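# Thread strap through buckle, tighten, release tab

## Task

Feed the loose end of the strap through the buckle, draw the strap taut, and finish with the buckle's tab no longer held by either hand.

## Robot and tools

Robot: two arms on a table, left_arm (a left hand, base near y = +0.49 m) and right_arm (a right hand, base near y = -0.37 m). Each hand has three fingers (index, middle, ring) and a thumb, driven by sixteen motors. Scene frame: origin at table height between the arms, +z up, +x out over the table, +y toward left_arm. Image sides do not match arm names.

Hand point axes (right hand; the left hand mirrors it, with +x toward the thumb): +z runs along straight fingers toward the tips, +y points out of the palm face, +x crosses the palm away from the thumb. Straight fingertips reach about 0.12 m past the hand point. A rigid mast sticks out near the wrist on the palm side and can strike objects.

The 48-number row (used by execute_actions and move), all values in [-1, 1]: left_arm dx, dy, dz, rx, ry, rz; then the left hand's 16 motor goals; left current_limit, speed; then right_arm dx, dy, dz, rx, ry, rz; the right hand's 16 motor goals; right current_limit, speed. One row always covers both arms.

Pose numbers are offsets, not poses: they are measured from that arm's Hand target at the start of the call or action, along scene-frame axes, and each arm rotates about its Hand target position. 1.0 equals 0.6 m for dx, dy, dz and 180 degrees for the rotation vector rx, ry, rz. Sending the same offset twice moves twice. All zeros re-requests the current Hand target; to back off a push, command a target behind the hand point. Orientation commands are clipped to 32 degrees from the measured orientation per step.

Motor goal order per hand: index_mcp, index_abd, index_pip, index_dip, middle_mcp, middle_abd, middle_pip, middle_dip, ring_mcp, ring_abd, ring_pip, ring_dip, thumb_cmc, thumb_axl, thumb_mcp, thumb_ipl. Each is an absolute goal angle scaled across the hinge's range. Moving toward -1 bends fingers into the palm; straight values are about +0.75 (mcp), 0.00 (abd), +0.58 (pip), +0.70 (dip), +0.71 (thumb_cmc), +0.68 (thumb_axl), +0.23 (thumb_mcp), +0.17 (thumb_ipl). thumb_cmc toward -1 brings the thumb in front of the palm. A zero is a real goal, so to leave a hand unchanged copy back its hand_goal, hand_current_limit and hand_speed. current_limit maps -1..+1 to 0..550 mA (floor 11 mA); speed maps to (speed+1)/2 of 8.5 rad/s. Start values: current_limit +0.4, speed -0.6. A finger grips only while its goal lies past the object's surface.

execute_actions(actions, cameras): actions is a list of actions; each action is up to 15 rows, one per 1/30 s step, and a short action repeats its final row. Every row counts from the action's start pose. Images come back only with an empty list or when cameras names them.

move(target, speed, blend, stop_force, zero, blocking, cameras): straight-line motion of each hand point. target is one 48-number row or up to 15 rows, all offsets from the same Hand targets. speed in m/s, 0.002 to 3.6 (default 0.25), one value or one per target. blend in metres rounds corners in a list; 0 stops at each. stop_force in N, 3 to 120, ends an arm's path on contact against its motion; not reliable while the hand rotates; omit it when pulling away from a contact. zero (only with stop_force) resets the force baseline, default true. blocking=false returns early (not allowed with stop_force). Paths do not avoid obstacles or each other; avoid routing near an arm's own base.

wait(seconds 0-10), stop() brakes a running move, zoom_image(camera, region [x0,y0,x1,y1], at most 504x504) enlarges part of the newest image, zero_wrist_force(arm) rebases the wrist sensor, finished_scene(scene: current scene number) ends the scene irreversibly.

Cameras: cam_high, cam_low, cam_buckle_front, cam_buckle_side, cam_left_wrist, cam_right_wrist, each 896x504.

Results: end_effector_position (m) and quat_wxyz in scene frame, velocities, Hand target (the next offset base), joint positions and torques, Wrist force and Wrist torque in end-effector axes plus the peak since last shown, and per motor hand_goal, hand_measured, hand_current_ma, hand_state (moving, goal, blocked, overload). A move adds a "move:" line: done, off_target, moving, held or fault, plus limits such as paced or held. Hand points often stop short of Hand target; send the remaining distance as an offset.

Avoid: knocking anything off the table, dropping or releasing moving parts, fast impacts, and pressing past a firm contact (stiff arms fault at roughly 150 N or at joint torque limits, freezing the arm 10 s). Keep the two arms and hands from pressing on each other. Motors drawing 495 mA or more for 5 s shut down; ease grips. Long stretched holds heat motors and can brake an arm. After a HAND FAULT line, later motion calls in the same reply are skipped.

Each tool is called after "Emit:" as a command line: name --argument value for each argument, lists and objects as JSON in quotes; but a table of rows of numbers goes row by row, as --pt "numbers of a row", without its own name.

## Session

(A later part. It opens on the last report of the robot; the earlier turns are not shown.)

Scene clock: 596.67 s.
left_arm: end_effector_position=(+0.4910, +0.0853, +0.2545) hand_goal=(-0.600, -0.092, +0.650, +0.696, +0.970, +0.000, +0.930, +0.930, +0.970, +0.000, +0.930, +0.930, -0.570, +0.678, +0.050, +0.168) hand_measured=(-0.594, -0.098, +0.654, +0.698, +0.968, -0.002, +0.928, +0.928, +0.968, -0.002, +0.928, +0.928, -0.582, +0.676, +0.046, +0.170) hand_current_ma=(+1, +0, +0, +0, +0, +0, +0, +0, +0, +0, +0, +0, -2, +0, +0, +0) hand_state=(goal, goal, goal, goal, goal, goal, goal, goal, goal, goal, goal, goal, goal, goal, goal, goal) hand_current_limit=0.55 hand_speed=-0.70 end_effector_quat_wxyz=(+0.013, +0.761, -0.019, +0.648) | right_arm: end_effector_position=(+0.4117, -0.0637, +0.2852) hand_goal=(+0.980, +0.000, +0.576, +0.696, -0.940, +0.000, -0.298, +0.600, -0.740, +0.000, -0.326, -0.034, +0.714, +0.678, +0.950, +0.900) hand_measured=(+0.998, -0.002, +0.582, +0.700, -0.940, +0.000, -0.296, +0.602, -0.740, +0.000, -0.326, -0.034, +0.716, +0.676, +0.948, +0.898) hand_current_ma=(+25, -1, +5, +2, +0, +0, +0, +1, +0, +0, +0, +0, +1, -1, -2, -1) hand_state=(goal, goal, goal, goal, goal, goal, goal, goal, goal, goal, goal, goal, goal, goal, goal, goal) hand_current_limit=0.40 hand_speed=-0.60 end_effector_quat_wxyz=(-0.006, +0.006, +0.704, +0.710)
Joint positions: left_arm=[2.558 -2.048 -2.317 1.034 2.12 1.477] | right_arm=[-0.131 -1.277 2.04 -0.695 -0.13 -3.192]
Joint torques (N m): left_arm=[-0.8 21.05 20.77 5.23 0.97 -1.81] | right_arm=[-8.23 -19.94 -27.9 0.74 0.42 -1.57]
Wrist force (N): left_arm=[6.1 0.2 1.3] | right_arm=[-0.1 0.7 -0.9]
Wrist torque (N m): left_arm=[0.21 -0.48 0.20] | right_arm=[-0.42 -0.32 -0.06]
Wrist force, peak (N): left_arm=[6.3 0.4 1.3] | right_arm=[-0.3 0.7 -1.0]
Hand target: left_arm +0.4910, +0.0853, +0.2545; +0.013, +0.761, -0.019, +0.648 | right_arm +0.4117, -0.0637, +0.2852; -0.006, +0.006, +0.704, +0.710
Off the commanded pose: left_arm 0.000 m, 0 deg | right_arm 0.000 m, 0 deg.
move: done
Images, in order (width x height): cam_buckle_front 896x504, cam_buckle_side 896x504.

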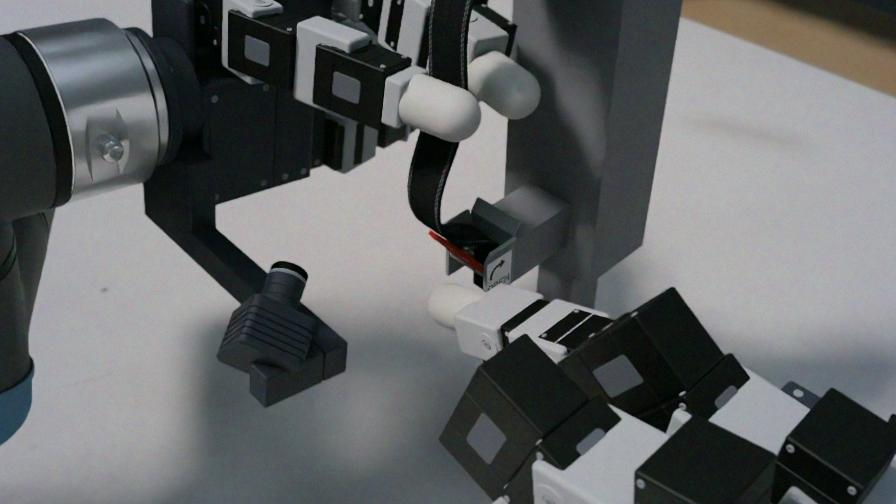

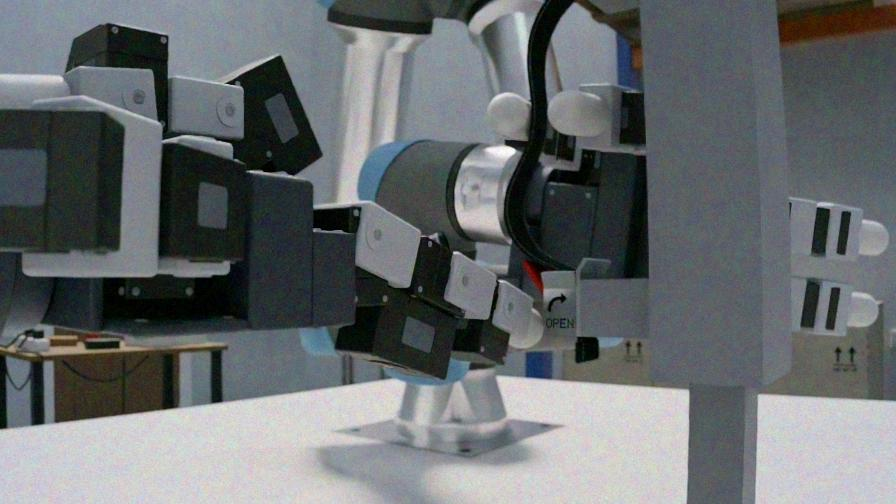

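Emit:
move --pt "-0.02667 0.0028 0 0 0 0 -0.6 -0.093 0.65 0.696 0.97 0 0.93 0.93 0.97 0 0.93 0.93 -0.571 0.678 0.05 0.168 0.55 -0.7 0 0 0 0 0 0 0.98 0 0.576 0.696 -0.94 0 -0.299 0.6 -0.74 0 -0.326 -0.034 0.714 0.678 0.95 0.9 0.4 -0.6" --pt "-0.02667 0.0028 0 0 0 0 -0.6 -0.093 0.65 0.696 0.97 0 0.93 0.93 0.97 0 0.93 0.93 -0.571 0.678 -0.32 0.168 0.55 -0.7 0 0 0 0 0 0 0.98 0 0.576 0.696 -0.94 0 -0.299 0.6 -0.74 0 -0.326 -0.034 0.714 0.678 0.95 0.9 0.4 -0.6" --speed 0.04 --cameras '["cam_buckle_front","cam_buckle_side"]'

Emit:
zoom_image --camera "cam_buckle_front" --region '[380, 0, 560, 260]'

Scene clock: 609.53 s.
left_arm: end_effector_position=(+0.4750, +0.0869, +0.2545) hand_goal=(-0.600, -0.092, +0.650, +0.696, +0.970, +0.000, +0.930, +0.930, +0.970, +0.000, +0.930, +0.930, -0.570, +0.678, -0.320, +0.168) hand_measured=(-0.546, -0.098, +0.678, +0.704, +0.968, -0.002, +0.928, +0.928, +0.968, -0.002, +0.928, +0.928, -0.582, +0.676, -0.150, +0.200) hand_current_ma=(+51, +0, +13, +1, +0, +0, +0, +0, +0, +0, +0, +0, -2, +0, +426, +29) hand_state=(blocked, goal, blocked, goal, goal, goal, goal, goal, goal, goal, goal, goal, goal, goal, blocked, blocked) hand_current_limit=0.55 hand_speed=-0.70 end_effector_quat_wxyz=(+0.013, +0.761, -0.019, +0.648) | right_arm: end_effector_position=(+0.4117, -0.0637, +0.2852) hand_goal=(+0.980, +0.000, +0.576, +0.696, -0.940, +0.000, -0.298, +0.600, -0.740, +0.000, -0.326, -0.034, +0.714, +0.678, +0.950, +0.900) hand_measured=(+0.998, -0.002, +0.582, +0.700, -0.940, +0.000, -0.296, +0.602, -0.740, +0.000, -0.326, -0.034, +0.716, +0.676, +0.948, +0.898) hand_current_ma=(+25, -1, +5, +2, +0, +0, +0, +1, +0, +0, +0, +0, +1, -1, -2, -1) hand_state=(goal, goal, goal, goal, goal, goal, goal, goal, goal, goal, goal, goal, goal, goal, goal, goal) hand_current_limit=0.40 hand_speed=-0.60 end_effector_quat_wxyz=(-0.006, +0.006, +0.704, +0.710)
Joint positions: left_arm=[2.535 -2.035 -2.347 1.049 2.142 1.472] | right_arm=[-0.131 -1.277 2.04 -0.695 -0.13 -3.192]
Joint torques (N m): left_arm=[5.97 19.56 19.42 -0.49 -1.79 1.47] | right_arm=[-7.13 -20.49 -27.23 0.62 0.83 -1.7]
Wrist force (N): left_arm=[6.1 0.4 1.1] | right_arm=[-0.2 0.7 -0.7]
Wrist torque (N m): left_arm=[0.24 -0.51 0.29] | right_arm=[-0.44 -0.32 -0.06]
Wrist force, peak (N): left_arm=[6.3 0.5 1.4] | right_arm=[-0.1 0.8 -0.9]
Hand target: left_arm +0.4750, +0.0869, +0.2545; +0.013, +0.761, -0.019, +0.648 | right_arm +0.4117, -0.0637, +0.2852; -0.006, +0.006, +0.704, +0.710
Off the commanded pose: left_arm 0.000 m, 0 deg | right_arm 0.000 m, 0 deg.
move: done
Images, in order (width x height): cam_buckle_front 896x504, cam_buckle_side 896x504.

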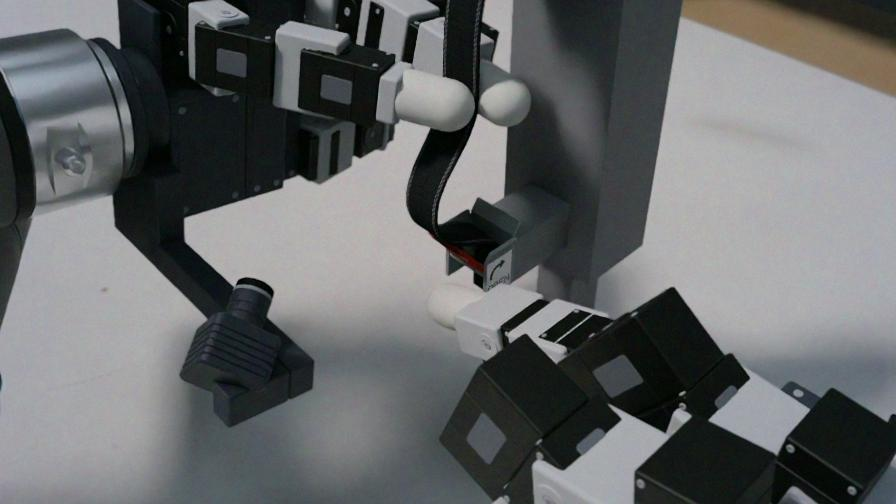

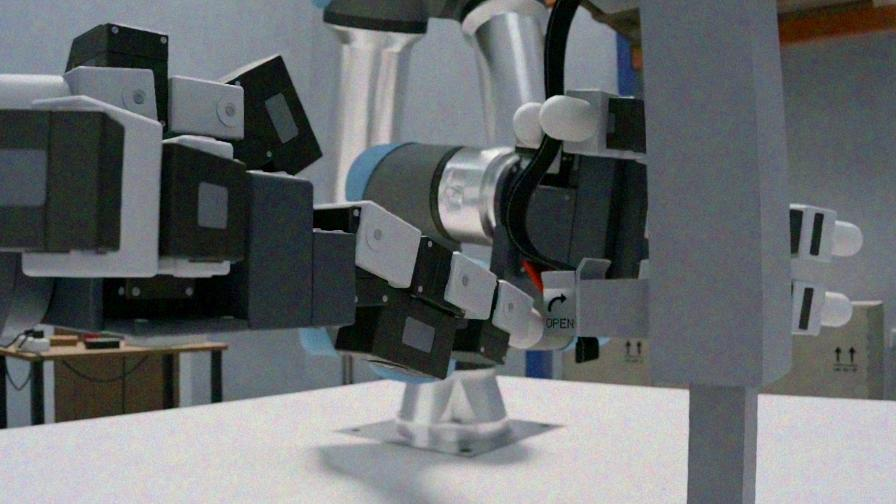

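Scaled by 1.938 from the camera's 896x504 image, which has a finer 1280x720 frame.

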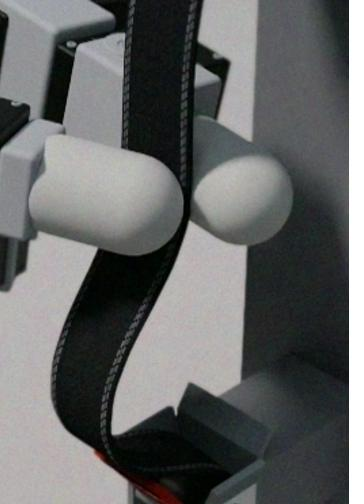

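Emit:
move --pt "0.02333 -0.005 0 0 0 0 -0.6 -0.093 0.65 0.696 0.97 0 0.93 0.93 0.97 0 0.93 0.93 -0.571 0.678 -0.32 0.168 0.55 -0.7 0 0 0 0 0 0 0.98 0 0.576 0.696 -0.94 0 -0.299 0.6 -0.74 0 -0.326 -0.034 0.714 0.678 0.95 0.9 0.4 -0.6" --pt "0.02333 -0.005 0.02 0 0 0 -0.6 -0.093 0.65 0.696 0.97 0 0.93 0.93 0.97 0 0.93 0.93 -0.571 0.678 -0.32 0.168 0.55 -0.7 0 0 0 0 0 0 0.98 0 0.576 0.696 -0.94 0 -0.299 0.6 -0.74 0 -0.326 -0.034 0.714 0.678 0.95 0.9 0.4 -0.6" --speed 0.02 --stop_force 4 --cameras '["cam_buckle_front","cam_buckle_side"]'

Emit:
zoom_image --camera "cam_buckle_front" --region '[400, 20, 580, 280]'

Emit:
zoom_image --camera "cam_buckle_side" --region '[480, 60, 680, 340]'

Scene clock: 615.73 s.
left_arm: end_effector_position=(+0.4890, +0.0839, +0.2665) hand_goal=(-0.600, -0.092, +0.650, +0.696, +0.970, +0.000, +0.930, +0.930, +0.970, +0.000, +0.930, +0.930, -0.570, +0.678, -0.320, +0.168) hand_measured=(-0.546, -0.098, +0.678, +0.704, +0.968, -0.002, +0.928, +0.928, +0.968, -0.002, +0.928, +0.928, -0.582, +0.676, -0.150, +0.200) hand_current_ma=(+51, +0, +13, +1, +0, +0, +0, +0, +0, +0, +0, +0, -2, +0, +426, +29) hand_state=(blocked, goal, blocked, goal, goal, goal, goal, goal, goal, goal, goal, goal, goal, goal, blocked, blocked) hand_current_limit=0.55 hand_speed=-0.70 end_effector_quat_wxyz=(+0.013, +0.761, -0.019, +0.648) | right_arm: end_effector_position=(+0.4117, -0.0637, +0.2852) hand_goal=(+0.980, +0.000, +0.576, +0.696, -0.940, +0.000, -0.298, +0.600, -0.740, +0.000, -0.326, -0.034, +0.714, +0.678, +0.950, +0.900) hand_measured=(+0.998, -0.002, +0.582, +0.700, -0.940, +0.000, -0.296, +0.602, -0.740, +0.000, -0.326, -0.034, +0.716, +0.676, +0.948, +0.898) hand_current_ma=(+25, -1, +5, +2, +0, +0, +0, +1, +0, +0, +0, +0, +1, -1, -2, -1) hand_state=(goal, goal, goal, goal, goal, goal, goal, goal, goal, goal, goal, goal, goal, goal, goal, goal) hand_current_limit=0.40 hand_speed=-0.60 end_effector_quat_wxyz=(-0.006, +0.006, +0.704, +0.710)
Joint positions: left_arm=[2.551 -2.012 -2.316 0.996 2.126 1.476] | right_arm=[-0.131 -1.277 2.04 -0.695 -0.13 -3.192]
Joint torques (N m): left_arm=[-5.54 19.78 13.62 5.36 2.61 -1.65] | right_arm=[-7.27 -19.7 -27.69 0.54 1.15 -1.44]
Wrist force (N): left_arm=[6.1 0.3 1.2] | right_arm=[-0.2 0.7 -0.7]
Wrist torque (N m): left_arm=[0.22 -0.51 0.20] | right_arm=[-0.43 -0.31 -0.07]
Wrist force, peak (N): left_arm=[6.3 0.2 1.3] | right_arm=[-0.4 0.7 -0.9]
Hand target: left_arm +0.4890, +0.0839, +0.2665; +0.013, +0.761, -0.019, +0.648 | right_arm +0.4117, -0.0637, +0.2852; -0.006, +0.006, +0.704, +0.710
Off the commanded pose: left_arm 0.000 m, 0 deg | right_arm 0.000 m, 0 deg.
move: done
Images, in order (width x height): cam_buckle_front 896x504, cam_buckle_side 896x504.

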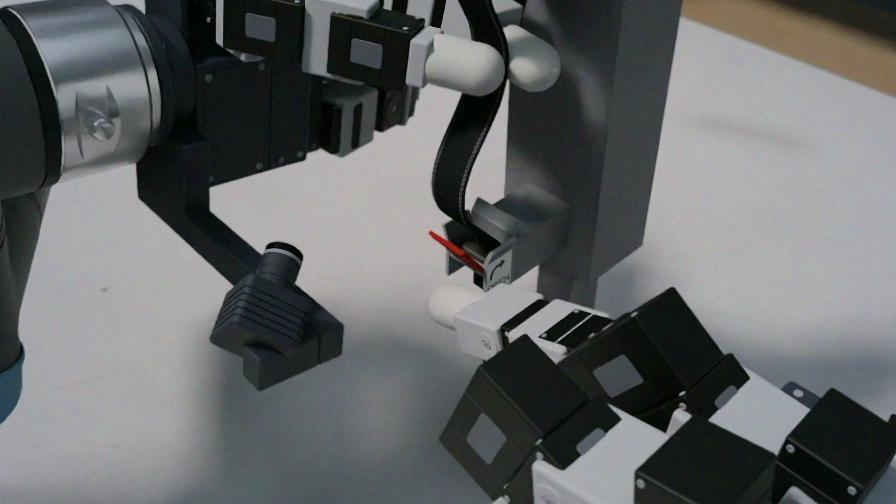

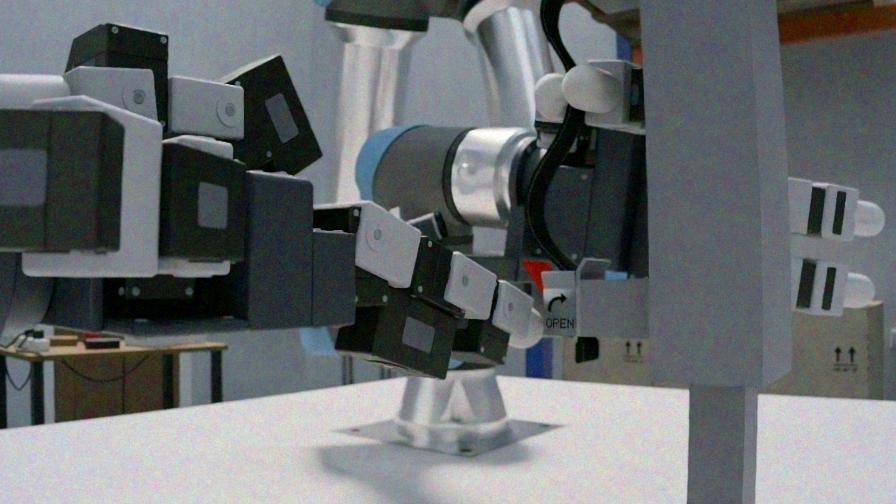

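Scaled by 1.938 from the camera's 896x504 image, which has a finer 1280x720 frame.

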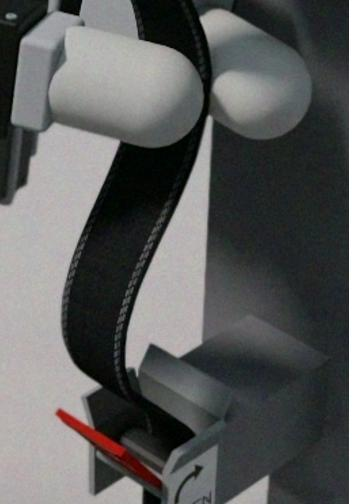

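Scaled by 1.800 from the camera's 896x504 image, which has a finer 1280x720 frame.

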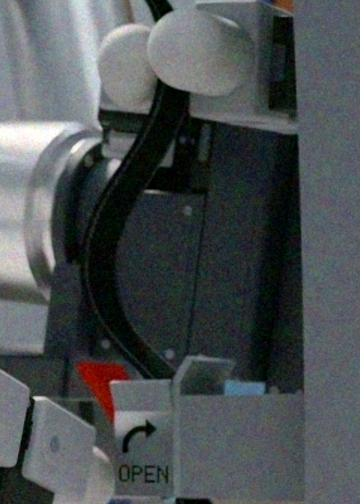

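Emit:
move --pt "0 0 0.015 0 0 0 -0.6 -0.093 0.65 0.696 0.97 0 0.93 0.93 0.97 0 0.93 0.93 -0.571 0.678 -0.32 0.168 0.55 -0.7 0 0 0 0 0 0 0.98 0 0.576 0.696 -0.94 0 -0.299 0.6 -0.74 0 -0.326 -0.034 0.714 0.678 0.95 0.9 0.4 -0.6" --speed 0.015 --stop_force 4 --cameras '["cam_buckle_front","cam_buckle_side"]'

Emit:
zoom_image --camera "cam_buckle_front" --region '[400, 20, 580, 280]'

Emit:
zoom_image --camera "cam_buckle_side" --region '[480, 60, 680, 340]'

Scene clock: 621.20 s.
left_arm: end_effector_position=(+0.4890, +0.0839, +0.2755) hand_goal=(-0.600, -0.092, +0.650, +0.696, +0.970, +0.000, +0.930, +0.930, +0.970, +0.000, +0.930, +0.930, -0.570, +0.678, -0.320, +0.168) hand_measured=(-0.546, -0.098, +0.678, +0.704, +0.968, -0.002, +0.928, +0.928, +0.968, -0.002, +0.928, +0.928, -0.582, +0.676, -0.150, +0.200) hand_current_ma=(+51, +0, +13, +1, +0, +0, +0, +0, +0, +0, +0, +0, -2, +0, +426, +29) hand_state=(blocked, goal, blocked, goal, goal, goal, goal, goal, goal, goal, goal, goal, goal, goal, blocked, blocked) hand_current_limit=0.55 hand_speed=-0.70 end_effector_quat_wxyz=(+0.013, +0.761, -0.019, +0.648) | right_arm: end_effector_position=(+0.4117, -0.0637, +0.2852) hand_goal=(+0.980, +0.000, +0.576, +0.696, -0.940, +0.000, -0.298, +0.600, -0.740, +0.000, -0.326, -0.034, +0.714, +0.678, +0.950, +0.900) hand_measured=(+0.998, -0.002, +0.582, +0.700, -0.940, +0.000, -0.296, +0.602, -0.740, +0.000, -0.326, -0.034, +0.716, +0.676, +0.948, +0.898) hand_current_ma=(+25, -1, +5, +2, +0, +0, +0, +1, +0, +0, +0, +0, +1, -1, -2, -1) hand_state=(goal, goal, goal, goal, goal, goal, goal, goal, goal, goal, goal, goal, goal, goal, goal, goal) hand_current_limit=0.40 hand_speed=-0.60 end_effector_quat_wxyz=(-0.006, +0.006, +0.704, +0.710)
Joint positions: left_arm=[2.551 -1.985 -2.314 0.968 2.126 1.476] | right_arm=[-0.131 -1.277 2.04 -0.695 -0.13 -3.192]
Joint torques (N m): left_arm=[-3.8 19.47 10.01 5.31 2.34 -0.87] | right_arm=[-5.02 -19.76 -27.29 0.7 1.19 -1.38]
Wrist force (N): left_arm=[6.2 0.3 1.3] | right_arm=[-0.2 0.8 -0.8]
Wrist torque (N m): left_arm=[0.22 -0.52 0.21] | right_arm=[-0.42 -0.31 -0.07]
Wrist force, peak (N): left_arm=[6.3 0.3 1.2] | right_arm=[-0.2 0.8 -0.9]
Hand target: left_arm +0.4890, +0.0839, +0.2755; +0.013, +0.761, -0.019, +0.648 | right_arm +0.4117, -0.0637, +0.2852; -0.006, +0.006, +0.704, +0.710
Off the commanded pose: left_arm 0.000 m, 0 deg | right_arm 0.000 m, 0 deg.
move: done
Images, in order (width x height): cam_buckle_front 896x504, cam_buckle_side 896x504.

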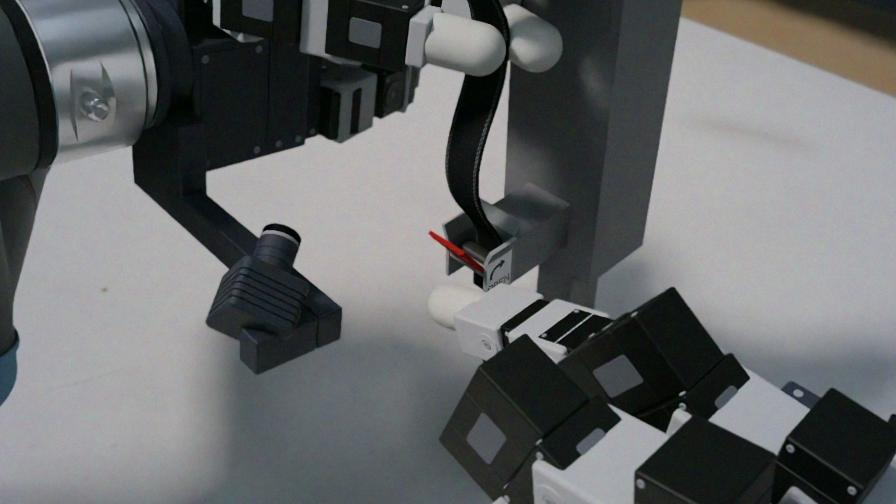

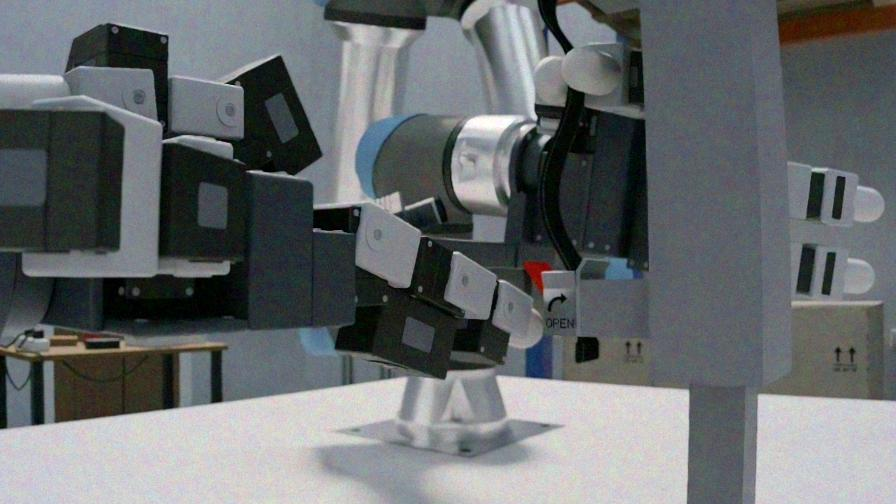

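Scaled by 1.938 from the camera's 896x504 image, which has a finer 1280x720 frame.

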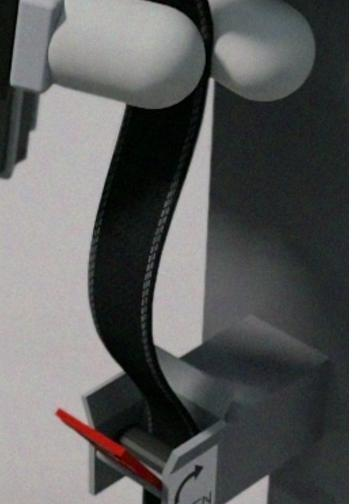

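Scaled by 1.800 from the camera's 896x504 image, which has a finer 1280x720 frame.

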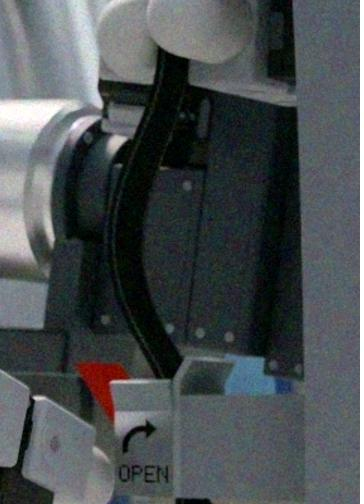

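Emit:
move --pt "0 0 0.006 0 0 0 -0.6 -0.093 0.65 0.696 0.97 0 0.93 0.93 0.97 0 0.93 0.93 -0.571 0.678 -0.32 0.168 0.55 -0.7 0 0 0 0 0 0 0.98 0 0.576 0.696 -0.94 0 -0.299 0.6 -0.74 0 -0.326 -0.034 0.714 0.678 0.95 0.9 0.4 -0.6" --speed 0.015 --stop_force 4

Emit:
move --target '[0,0,0,0,0,0, -0.6,-0.093,0.65,0.696,0.97,0,0.93,0.93,0.97,0,0.93,0.93,-0.571,0.678,-0.32,0.168,0.55,-0.7, 0.005,0,0.052,0,0,0, 0.98,0,0.576,0.696,-0.94,0,-0.299,0.6,-0.74,0,-0.326,-0.034,0.714,0.678,0.95,0.9,0.4,-0.6]' --speed 0.05

Emit:
move --target '[0.0033,0,-0.0333,0,0,0, -0.6,-0.093,0.65,0.696,0.97,0,0.93,0.93,0.97,0,0.93,0.93,-0.571,0.678,-0.32,0.168,0.55,-0.7, 0,0,0,0,0,0, 0.98,0,0.576,0.696,-0.94,0,-0.299,0.6,-0.74,0,-0.326,-0.034,0.714,0.678,0.95,0.9,0.4,-0.6]' --speed 0.03 --stop_force 6 --cameras '["cam_buckle_front","cam_buckle_side"]'

Emit:
zoom_image --camera "cam_buckle_side" --region '[480, 120, 680, 400]'

Scene clock: 627.83 s.
left_arm: end_effector_position=(+0.4890, +0.0839, +0.2792) hand_goal=(-0.600, -0.092, +0.650, +0.696, +0.970, +0.000, +0.930, +0.930, +0.970, +0.000, +0.930, +0.930, -0.570, +0.678, -0.320, +0.168) hand_measured=(-0.546, -0.098, +0.678, +0.704, +0.968, -0.002, +0.928, +0.928, +0.968, -0.002, +0.928, +0.928, -0.582, +0.676, -0.150, +0.200) hand_current_ma=(+51, +0, +13, +1, +0, +0, +0, +0, +0, +0, +0, +0, -2, +0, +426, +29) hand_state=(blocked, goal, blocked, goal, goal, goal, goal, goal, goal, goal, goal, goal, goal, goal, blocked, blocked) hand_current_limit=0.55 hand_speed=-0.70 end_effector_quat_wxyz=(+0.013, +0.761, -0.019, +0.648) | right_arm: end_effector_position=(+0.4117, -0.0637, +0.2852) hand_goal=(+0.980, +0.000, +0.576, +0.696, -0.940, +0.000, -0.298, +0.600, -0.740, +0.000, -0.326, -0.034, +0.714, +0.678, +0.950, +0.900) hand_measured=(+0.998, -0.002, +0.582, +0.700, -0.940, +0.000, -0.296, +0.602, -0.740, +0.000, -0.326, -0.034, +0.716, +0.676, +0.948, +0.898) hand_current_ma=(+25, -1, +5, +2, +0, +0, +0, +1, +0, +0, +0, +0, +1, -1, -2, -1) hand_state=(goal, goal, goal, goal, goal, goal, goal, goal, goal, goal, goal, goal, goal, goal, goal, goal) hand_current_limit=0.40 hand_speed=-0.60 end_effector_quat_wxyz=(-0.006, +0.006, +0.704, +0.710)
Joint positions: left_arm=[2.551 -1.974 -2.313 0.956 2.126 1.476] | right_arm=[-0.131 -1.277 2.04 -0.695 -0.13 -3.192]
Joint torques (N m): left_arm=[-3.65 18.94 19.34 5.12 2.19 -0.7] | right_arm=[-5.49 -20.86 -26.45 0.69 1.23 -1.61]
Wrist force (N): left_arm=[5.9 0.5 1.3] | right_arm=[-0.1 0.8 -0.9]
Wrist torque (N m): left_arm=[0.24 -0.48 0.18] | right_arm=[-0.41 -0.32 -0.06]
Wrist force, peak (N): left_arm=[6.4 0.4 1.3] | right_arm=[-0.1 0.9 -1.0]
Hand target: left_arm +0.4890, +0.0839, +0.2791; +0.013, +0.761, -0.019, +0.648 | right_arm +0.4117, -0.0637, +0.2852; -0.006, +0.006, +0.704, +0.710
Off the commanded pose: left_arm 0.000 m, 0 deg | right_arm 0.000 m, 0 deg.
move: done

Scene clock: 628.87 s.
left_arm: end_effector_position=(+0.4890, +0.0839, +0.2791) hand_goal=(-0.600, -0.092, +0.650, +0.696, +0.970, +0.000, +0.930, +0.930, +0.970, +0.000, +0.930, +0.930, -0.570, +0.678, -0.320, +0.168) hand_measured=(-0.546, -0.098, +0.678, +0.704, +0.968, -0.002, +0.928, +0.928, +0.968, -0.002, +0.928, +0.928, -0.582, +0.676, -0.150, +0.200) hand_current_ma=(+51, +0, +13, +1, +0, +0, +0, +0, +0, +0, +0, +0, -2, +0, +426, +29) hand_state=(blocked, goal, blocked, goal, goal, goal, goal, goal, goal, goal, goal, goal, goal, goal, blocked, blocked) hand_current_limit=0.55 hand_speed=-0.70 end_effector_quat_wxyz=(+0.013, +0.761, -0.019, +0.648) | right_arm: end_effector_position=(+0.4147, -0.0637, +0.3165) hand_goal=(+0.980, +0.000, +0.576, +0.696, -0.940, +0.000, -0.298, +0.600, -0.740, +0.000, -0.326, -0.034, +0.714, +0.678, +0.950, +0.900) hand_measured=(+0.998, -0.022, +0.598, +0.708, -0.940, +0.000, -0.296, +0.602, -0.740, +0.000, -0.326, -0.034, +0.716, +0.676, +0.948, +0.898) hand_current_ma=(+26, -23, +29, +12, +0, +0, +0, +1, +0, +0, +0, +0, +1, -1, -2, -1) hand_state=(goal, blocked, blocked, goal, goal, goal, goal, goal, goal, goal, goal, goal, goal, goal, goal, goal) hand_current_limit=0.40 hand_speed=-0.60 end_effector_quat_wxyz=(-0.006, +0.006, +0.704, +0.710)
Joint positions: left_arm=[2.551 -1.974 -2.313 0.956 2.126 1.476] | right_arm=[-0.131 -1.324 2 -0.607 -0.129 -3.193]
Joint torques (N m): left_arm=[-4.44 18.96 15.29 5.24 2.18 -0.65] | right_arm=[8.94 -26.9 -5.19 0.07 1.96 -0.17]
Wrist force (N): left_arm=[6.0 0.2 1.4] | right_arm=[1.4 0.4 -1.9]
Wrist torque (N m): left_arm=[0.20 -0.49 0.20] | right_arm=[-0.27 -0.19 0.20]
Wrist force, peak (N): left_arm=[6.2 0.4 1.5] | right_arm=[1.0 -1.7 -1.4]
Hand target: left_arm +0.4890, +0.0839, +0.2791; +0.013, +0.761, -0.019, +0.648 | right_arm +0.4147, -0.0637, +0.3164; -0.006, +0.006, +0.704, +0.710
Off the commanded pose: left_arm 0.000 m, 0 deg | right_arm 0.000 m, 0 deg.
move: done

Scene clock: 630.60 s.
left_arm: end_effector_position=(+0.4909, +0.0839, +0.2591) hand_goal=(-0.600, -0.092, +0.650, +0.696, +0.970, +0.000, +0.930, +0.930, +0.970, +0.000, +0.930, +0.930, -0.570, +0.678, -0.320, +0.168) hand_measured=(-0.546, -0.098, +0.678, +0.704, +0.968, -0.002, +0.928, +0.928, +0.968, -0.002, +0.928, +0.928, -0.582, +0.676, -0.150, +0.200) hand_current_ma=(+52, +0, +13, +1, +0, +0, +0, +0, +0, +0, +0, +0, -2, +0, +426, +29) hand_state=(blocked, goal, blocked, goal, goal, goal, goal, goal, goal, goal, goal, goal, goal, goal, blocked, blocked) hand_current_limit=0.55 hand_speed=-0.70 end_effector_quat_wxyz=(+0.013, +0.761, -0.019, +0.648) | right_arm: end_effector_position=(+0.4147, -0.0637, +0.3164) hand_goal=(+0.980, +0.000, +0.576, +0.696, -0.940, +0.000, -0.298, +0.600, -0.740, +0.000, -0.326, -0.034, +0.714, +0.678, +0.950, +0.900) hand_measured=(+0.998, -0.022, +0.598, +0.708, -0.940, +0.000, -0.296, +0.602, -0.740, +0.000, -0.326, -0.034, +0.716, +0.676, +0.948, +0.898) hand_current_ma=(+26, -23, +28, +12, +0, +0, +0, +1, +0, +0, +0, +0, +1, -1, -2, -1) hand_state=(goal, blocked, blocked, goal, goal, goal, goal, goal, goal, goal, goal, goal, goal, goal, goal, goal) hand_current_limit=0.40 hand_speed=-0.60 end_effector_quat_wxyz=(-0.006, +0.006, +0.704, +0.710)
Joint positions: left_arm=[2.555 -2.035 -2.313 1.018 2.123 1.476] | right_arm=[-0.131 -1.324 2 -0.607 -0.129 -3.193]
Joint torques (N m): left_arm=[-3.12 42.79 21.28 -0.47 1.93 0.69] | right_arm=[8.72 -32.7 -3.96 -0.91 1.98 1.25]
Wrist force (N): left_arm=[6.1 0.3 1.3] | right_arm=[1.3 0.0 -2.1]
Wrist torque (N m): left_arm=[0.22 -0.51 0.20] | right_arm=[-0.29 -0.18 0.19]
Wrist force, peak (N): left_arm=[6.3 0.2 1.3] | right_arm=[1.4 -0.1 -2.1]
Hand target: left_arm +0.4909, +0.0839, +0.2591; +0.013, +0.761, -0.019, +0.648 | right_arm +0.4147, -0.0637, +0.3164; -0.006, +0.006, +0.704, +0.710
Off the commanded pose: left_arm 0.000 m, 0 deg | right_arm 0.000 m, 0 deg.
move: done
Images, in order (width x height): cam_buckle_front 896x504, cam_buckle_side 896x504.

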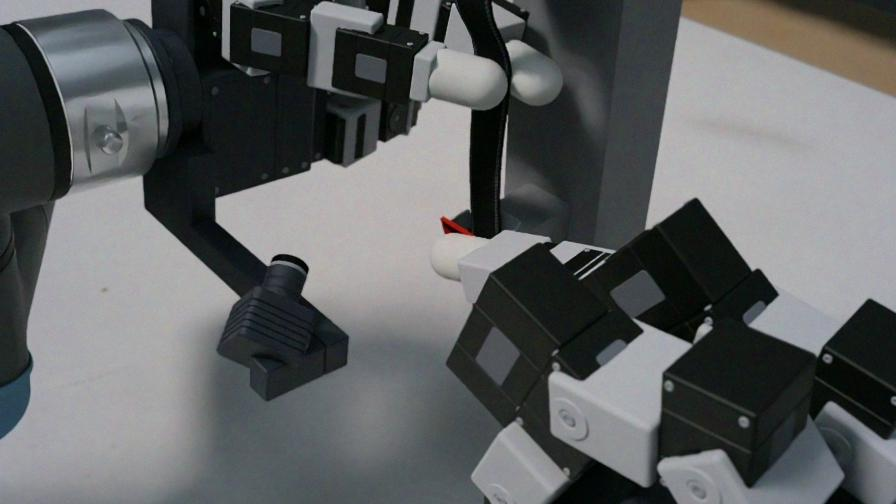

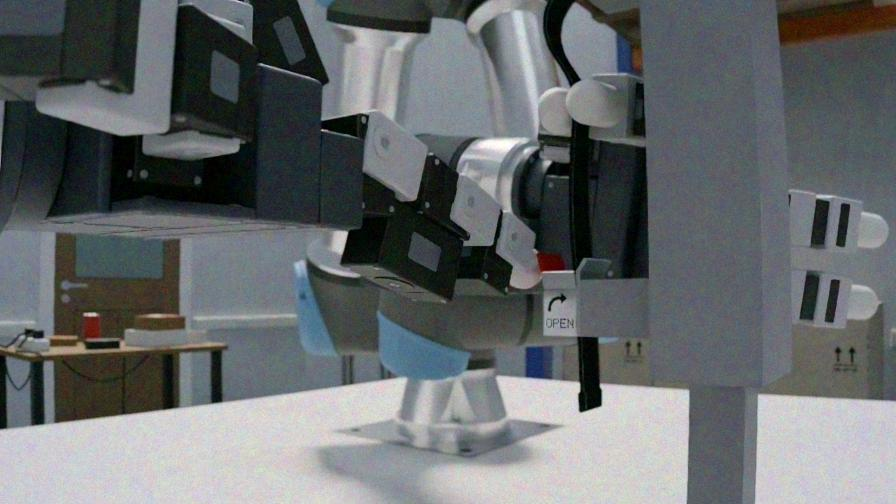

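Scaled by 1.800 from the camera's 896x504 image, which has a finer 1280x720 frame.

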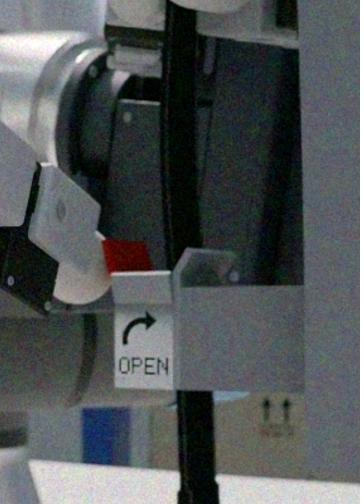

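Emit:
move --target '[0,0,-0.03,0,0,0, -0.6,-0.093,0.65,0.696,0.97,0,0.93,0.93,0.97,0,0.93,0.93,-0.571,0.678,-0.32,0.168,0.55,-0.7, 0,0,0,0,0,0, 0.98,0,0.576,0.696,-0.94,0,-0.299,0.6,-0.74,0,-0.326,-0.034,0.714,0.678,0.95,0.9,0.4,-0.6]' --speed 0.03 --stop_force 6 --cameras '["cam_buckle_front","cam_buckle_side"]'

Emit:
zoom_image --camera "cam_buckle_side" --region '[480, 180, 680, 460]'

Scene clock: 635.30 s.
left_arm: end_effector_position=(+0.4909, +0.0839, +0.2411) hand_goal=(-0.600, -0.092, +0.650, +0.696, +0.970, +0.000, +0.930, +0.930, +0.970, +0.000, +0.930, +0.930, -0.570, +0.678, -0.320, +0.168) hand_measured=(-0.538, -0.058, +0.684, +0.706, +0.968, -0.002, +0.928, +0.928, +0.968, -0.002, +0.928, +0.928, -0.544, +0.694, -0.162, +0.200) hand_current_ma=(+66, +13, +17, +2, +0, +0, +0, +0, +0, +0, +0, +0, +11, +6, +426, +30) hand_state=(blocked, blocked, blocked, goal, goal, goal, goal, goal, goal, goal, goal, goal, blocked, goal, blocked, blocked) hand_current_limit=0.55 hand_speed=-0.70 end_effector_quat_wxyz=(+0.013, +0.761, -0.019, +0.648) | right_arm: end_effector_position=(+0.4147, -0.0637, +0.3164) hand_goal=(+0.980, +0.000, +0.576, +0.696, -0.940, +0.000, -0.298, +0.600, -0.740, +0.000, -0.326, -0.034, +0.714, +0.678, +0.950, +0.900) hand_measured=(+0.998, -0.022, +0.598, +0.708, -0.940, +0.000, -0.296, +0.602, -0.740, +0.000, -0.326, -0.034, +0.716, +0.676, +0.948, +0.898) hand_current_ma=(+26, -23, +28, +12, +0, +0, +0, +1, +0, +0, +0, +0, +1, -1, -2, -1) hand_state=(goal, blocked, blocked, goal, goal, goal, goal, goal, goal, goal, goal, goal, goal, goal, goal, goal) hand_current_limit=0.40 hand_speed=-0.60 end_effector_quat_wxyz=(-0.006, +0.006, +0.704, +0.710)
Joint positions: left_arm=[2.555 -2.089 -2.314 1.073 2.123 1.476] | right_arm=[-0.131 -1.324 2 -0.607 -0.129 -3.193]
Joint torques (N m): left_arm=[-1.05 41.88 17.33 -1.18 0.79 1.73] | right_arm=[7.56 -32.21 -3.61 -0.9 1.84 1.32]
Wrist force (N): left_arm=[9.4 0.8 0.7] | right_arm=[1.3 0.3 -1.8]
Wrist torque (N m): left_arm=[0.23 -0.59 0.11] | right_arm=[-0.27 -0.18 0.20]
Wrist force, peak (N): left_arm=[10.9 1.0 0.3] | right_arm=[1.3 0.4 -2.1]
Hand target: left_arm +0.4909, +0.0839, +0.2411; +0.013, +0.761, -0.019, +0.648 | right_arm +0.4147, -0.0637, +0.3164; -0.006, +0.006, +0.704, +0.710
Off the commanded pose: left_arm 0.000 m, 0 deg | right_arm 0.000 m, 0 deg.
move: done
Images, in order (width x height): cam_buckle_front 896x504, cam_buckle_side 896x504.

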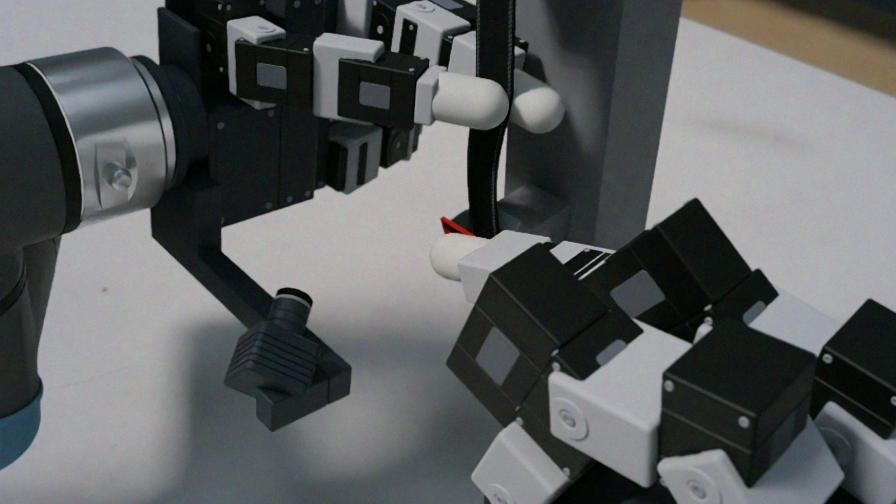

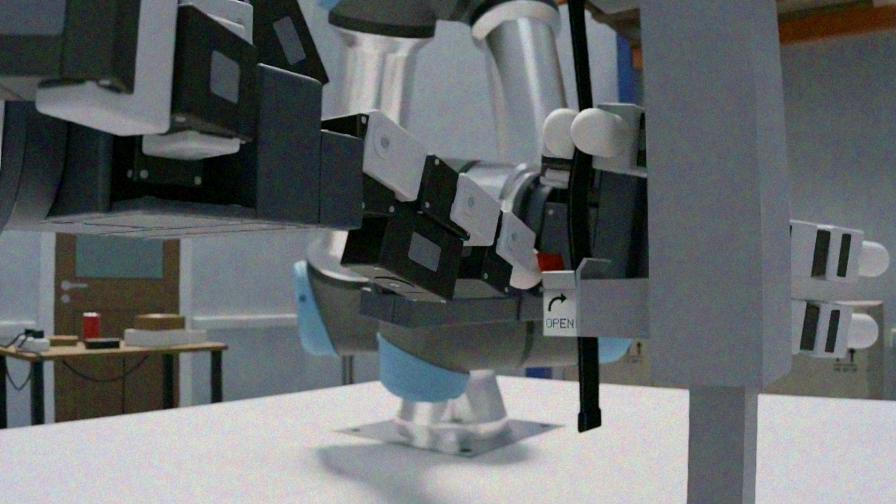

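Scaled by 1.800 from the camera's 896x504 image, which has a finer 1280x720 frame.

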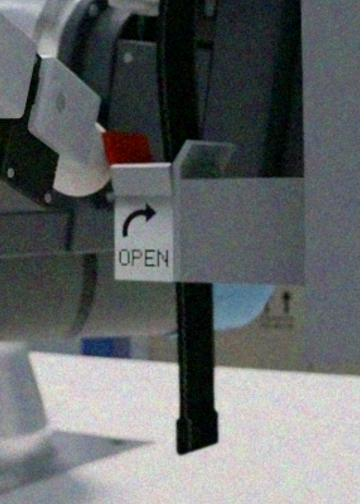

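Emit:
move --target '[0,0,0,0,0,0, -0.6,-0.093,0.65,0.696,0.97,0,0.93,0.93,0.97,0,0.93,0.93,-0.571,0.678,-0.32,0.168,0.55,-0.7, -0.005,0,-0.052,0,0,0, 0.98,0,0.576,0.696,-0.94,0,-0.299,0.6,-0.74,0,-0.326,-0.034,0.714,0.678,0.95,0.9,0.4,-0.6]' --speed 0.05

Emit:
move --target '[0,0,0,0,0,0, -0.6,-0.093,0.65,0.696,0.97,0,0.93,0.93,0.97,0,0.93,0.93,-0.571,0.678,0.05,0.168,0.55,-0.7, 0,0,0,0,0,0, 0.98,0,0.576,0.696,-0.94,0,-0.299,0.6,-0.74,0,-0.326,-0.034,0.714,0.678,0.95,0.9,0.4,-0.6]' --speed 0.04 --cameras '["cam_buckle_front","cam_buckle_side"]'

Emit:
zoom_image --camera "cam_buckle_side" --region '[480, 180, 680, 460]'

Scene clock: 640.57 s.
left_arm: end_effector_position=(+0.4909, +0.0839, +0.2411) hand_goal=(-0.600, -0.092, +0.650, +0.696, +0.970, +0.000, +0.930, +0.930, +0.970, +0.000, +0.930, +0.930, -0.570, +0.678, -0.320, +0.168) hand_measured=(-0.538, -0.058, +0.684, +0.706, +0.968, -0.002, +0.928, +0.928, +0.968, -0.002, +0.928, +0.928, -0.544, +0.694, -0.162, +0.200) hand_current_ma=(+66, +13, +17, +2, +0, +0, +0, +0, +0, +0, +0, +0, +11, +6, +426, +30) hand_state=(blocked, blocked, blocked, goal, goal, goal, goal, goal, goal, goal, goal, goal, blocked, goal, blocked, blocked) hand_current_limit=0.55 hand_speed=-0.70 end_effector_quat_wxyz=(+0.013, +0.761, -0.019, +0.648) | right_arm: end_effector_position=(+0.4116, -0.0637, +0.2852) hand_goal=(+0.980, +0.000, +0.576, +0.696, -0.940, +0.000, -0.298, +0.600, -0.740, +0.000, -0.326, -0.034, +0.714, +0.678, +0.950, +0.900) hand_measured=(+0.998, -0.002, +0.582, +0.698, -0.940, +0.000, -0.296, +0.602, -0.740, +0.000, -0.326, -0.034, +0.716, +0.676, +0.948, +0.898) hand_current_ma=(+22, -1, +3, +2, +0, +0, +0, +1, +0, +0, +0, +0, +1, -1, -2, -1) hand_state=(goal, goal, goal, goal, goal, goal, goal, goal, goal, goal, goal, goal, goal, goal, goal, goal) hand_current_limit=0.40 hand_speed=-0.60 end_effector_quat_wxyz=(-0.006, +0.006, +0.704, +0.710)
Joint positions: left_arm=[2.555 -2.089 -2.314 1.073 2.123 1.476] | right_arm=[-0.131 -1.277 2.04 -0.695 -0.13 -3.192]
Joint torques (N m): left_arm=[4.2 42.52 18.39 -0.52 -1.77 1.67] | right_arm=[-11.2 -24.4 -22.13 -0.11 -1.17 -0.21]
Wrist force (N): left_arm=[9.4 0.6 0.6] | right_arm=[-0.2 0.4 -0.9]
Wrist torque (N m): left_arm=[0.22 -0.59 0.12] | right_arm=[-0.45 -0.31 -0.08]
Wrist force, peak (N): left_arm=[9.7 0.7 0.6] | right_arm=[1.5 0.3 -2.1]
Hand target: left_arm +0.4909, +0.0839, +0.2411; +0.013, +0.761, -0.019, +0.648 | right_arm +0.4117, -0.0637, +0.2852; -0.006, +0.006, +0.704, +0.710
Off the commanded pose: left_arm 0.000 m, 0 deg | right_arm 0.000 m, 0 deg.
move: done

Scene clock: 641.27 s.
left_arm: end_effector_position=(+0.4909, +0.0839, +0.2411) hand_goal=(-0.600, -0.092, +0.650, +0.696, +0.970, +0.000, +0.930, +0.930, +0.970, +0.000, +0.930, +0.930, -0.570, +0.678, +0.050, +0.168) hand_measured=(-0.586, -0.092, +0.658, +0.700, +0.968, -0.002, +0.928, +0.928, +0.968, -0.002, +0.928, +0.928, -0.576, +0.678, +0.046, +0.170) hand_current_ma=(+4, +0, +1, +0, +0, +0, +0, +0, +0, +0, +0, +0, -1, +0, +0, +0) hand_state=(goal, goal, goal, goal, goal, goal, goal, goal, goal, goal, goal, goal, goal, goal, goal, goal) hand_current_limit=0.55 hand_speed=-0.70 end_effector_quat_wxyz=(+0.013, +0.761, -0.019, +0.648) | right_arm: end_effector_position=(+0.4117, -0.0637, +0.2852) hand_goal=(+0.980, +0.000, +0.576, +0.696, -0.940, +0.000, -0.298, +0.600, -0.740, +0.000, -0.326, -0.034, +0.714, +0.678, +0.950, +0.900) hand_measured=(+0.998, -0.002, +0.582, +0.698, -0.940, +0.000, -0.296, +0.602, -0.740, +0.000, -0.326, -0.034, +0.716, +0.676, +0.948, +0.898) hand_current_ma=(+22, -1, +3, +2, +0, +0, +0, +1, +0, +0, +0, +0, +1, -1, -2, -1) hand_state=(goal, goal, goal, goal, goal, goal, goal, goal, goal, goal, goal, goal, goal, goal, goal, goal) hand_current_limit=0.40 hand_speed=-0.60 end_effector_quat_wxyz=(-0.006, +0.006, +0.704, +0.710)
Joint positions: left_arm=[2.555 -2.089 -2.314 1.073 2.123 1.476] | right_arm=[-0.131 -1.277 2.04 -0.695 -0.13 -3.192]
Joint torques (N m): left_arm=[4.88 41.52 18.02 -0.25 -1.75 0.74] | right_arm=[-11.16 -20.14 -28.05 -0.14 -1.14 -1.55]
Wrist force (N): left_arm=[6.1 0.3 1.6] | right_arm=[-0.2 0.6 -0.9]
Wrist torque (N m): left_arm=[0.22 -0.47 0.19] | right_arm=[-0.44 -0.32 -0.07]
Wrist force, peak (N): left_arm=[9.5 0.6 0.6] | right_arm=[-0.3 0.8 -0.9]
Hand target: left_arm +0.4909, +0.0839, +0.2411; +0.013, +0.761, -0.019, +0.648 | right_arm +0.4117, -0.0637, +0.2852; -0.006, +0.006, +0.704, +0.710
Off the commanded pose: left_arm 0.000 m, 0 deg | right_arm 0.000 m, 0 deg.
move: done
Images, in order (width x height): cam_buckle_front 896x504, cam_buckle_side 896x504.

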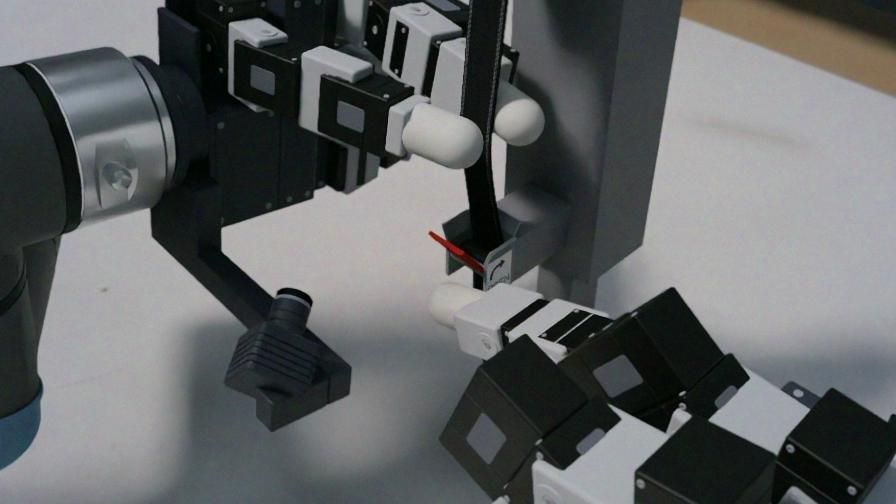

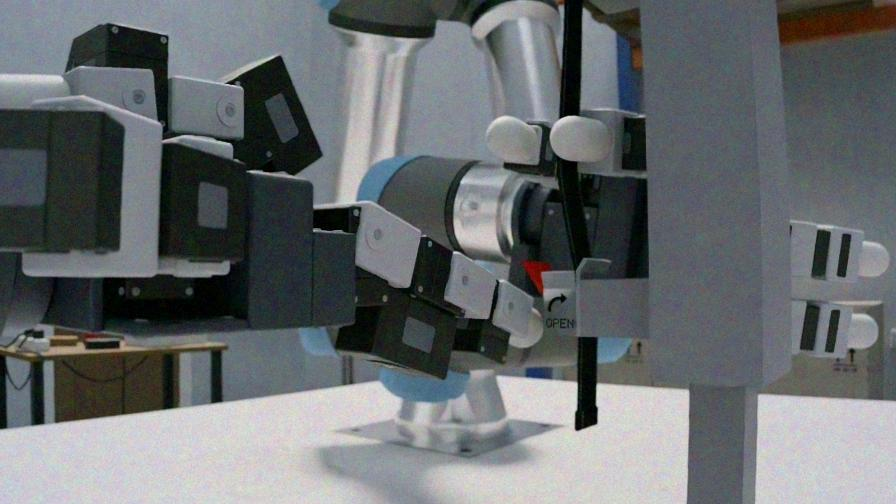

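Scaled by 1.800 from the camera's 896x504 image, which has a finer 1280x720 frame.

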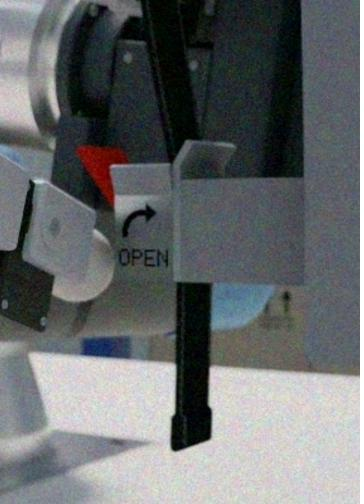

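Emit:
move --pt "0 0.13017 0 0 0 0 -0.6 -0.093 0.65 0.696 0.97 0 0.93 0.93 0.97 0 0.93 0.93 -0.571 0.678 0.226 0.168 0.4 -0.6 0 -0.08333 0 0 0 0 0.98 0 0.576 0.696 -0.94 0 -0.299 0.6 -0.74 0 -0.326 -0.034 0.714 0.678 0.95 0.9 0.4 -0.6" --speed 0.08 --cameras '["cam_buckle_front","cam_buckle_side"]'

Emit:
zoom_image --camera "cam_buckle_front" --region '[400, 20, 600, 340]'

Emit:
zoom_image --camera "cam_buckle_side" --region '[480, 0, 680, 460]'

Scene clock: 650.97 s.
left_arm: end_effector_position=(+0.4909, +0.1621, +0.2412) hand_goal=(-0.600, -0.092, +0.650, +0.696, +0.970, +0.000, +0.930, +0.930, +0.970, +0.000, +0.930, +0.930, -0.570, +0.678, +0.226, +0.168) hand_measured=(-0.594, -0.094, +0.654, +0.698, +0.968, -0.002, +0.928, +0.928, +0.968, -0.002, +0.928, +0.928, -0.576, +0.678, +0.222, +0.170) hand_current_ma=(+1, +0, +0, +0, +0, +0, +0, +0, +0, +0, +0, +0, -1, +0, +0, +0) hand_state=(goal, goal, goal, goal, goal, goal, goal, goal, goal, goal, goal, goal, goal, goal, goal, goal) hand_current_limit=0.40 hand_speed=-0.60 end_effector_quat_wxyz=(+0.013, +0.761, -0.019, +0.648) | right_arm: end_effector_position=(+0.4116, -0.1137, +0.2852) hand_goal=(+0.980, +0.000, +0.576, +0.696, -0.940, +0.000, -0.298, +0.600, -0.740, +0.000, -0.326, -0.034, +0.714, +0.678, +0.950, +0.900) hand_measured=(+0.998, -0.002, +0.582, +0.698, -0.940, +0.000, -0.296, +0.602, -0.740, +0.000, -0.326, -0.034, +0.716, +0.676, +0.948, +0.898) hand_current_ma=(+22, -1, +3, +2, +0, +0, +0, +1, +0, +0, +0, +0, +1, -1, -2, -1) hand_state=(goal, goal, goal, goal, goal, goal, goal, goal, goal, goal, goal, goal, goal, goal, goal, goal) hand_current_limit=0.40 hand_speed=-0.60 end_effector_quat_wxyz=(-0.006, +0.006, +0.704, +0.710)
Joint positions: left_arm=[2.773 -2.034 -2.486 1.208 1.908 1.52] | right_arm=[-0.255 -1.297 2.068 -0.736 -0.253 -3.159]
Joint torques (N m): left_arm=[3.4 17.7 11.74 0.15 0.32 -1.82] | right_arm=[4.9 -21.9 -16.49 1.45 -0.01 -1.13]
Wrist force (N): left_arm=[6.0 0.3 1.3] | right_arm=[-0.2 0.7 -0.8]
Wrist torque (N m): left_arm=[0.22 -0.46 0.22] | right_arm=[-0.42 -0.31 -0.07]
Wrist force, peak (N): left_arm=[6.3 0.5 1.3] | right_arm=[-0.1 0.9 -1.4]
Hand target: left_arm +0.4909, +0.1620, +0.2411; +0.013, +0.761, -0.019, +0.648 | right_arm +0.4117, -0.1137, +0.2852; -0.006, +0.006, +0.704, +0.710
Off the commanded pose: left_arm 0.000 m, 0 deg | right_arm 0.000 m, 0 deg.
move: done
Images, in order (width x height): cam_buckle_front 896x504, cam_buckle_side 896x504.

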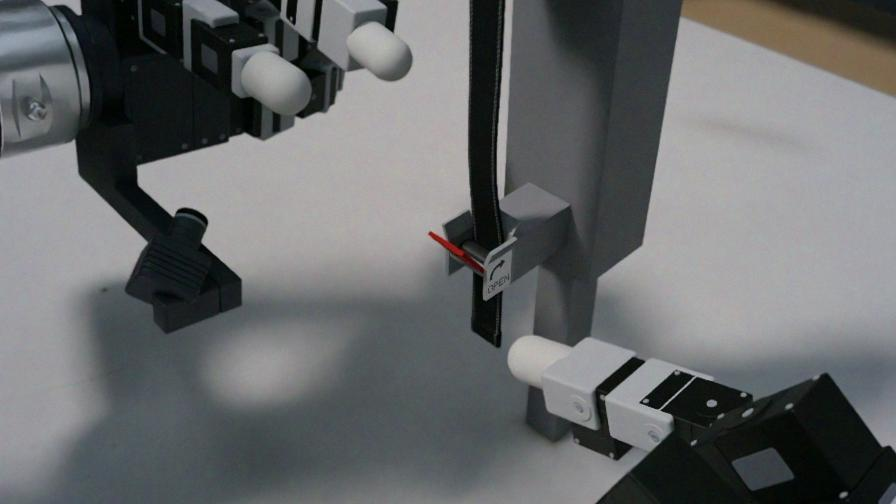

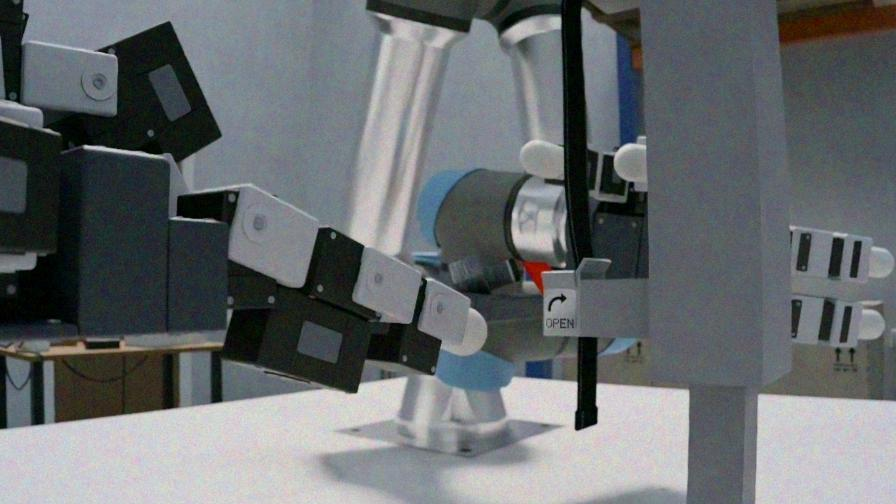

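Scaled by 1.575 from the camera's 896x504 image, which has a finer 1280x720 frame.

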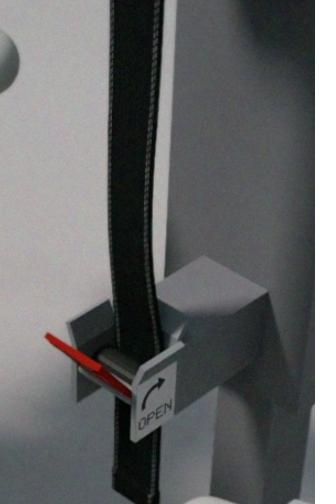

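Scaled by 1.096 from the camera's 896x504 image, which has a finer 1280x720 frame.

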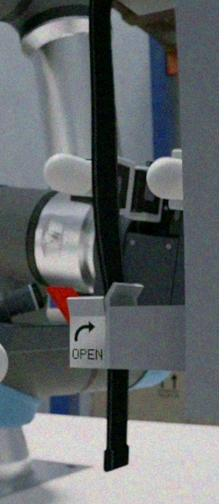

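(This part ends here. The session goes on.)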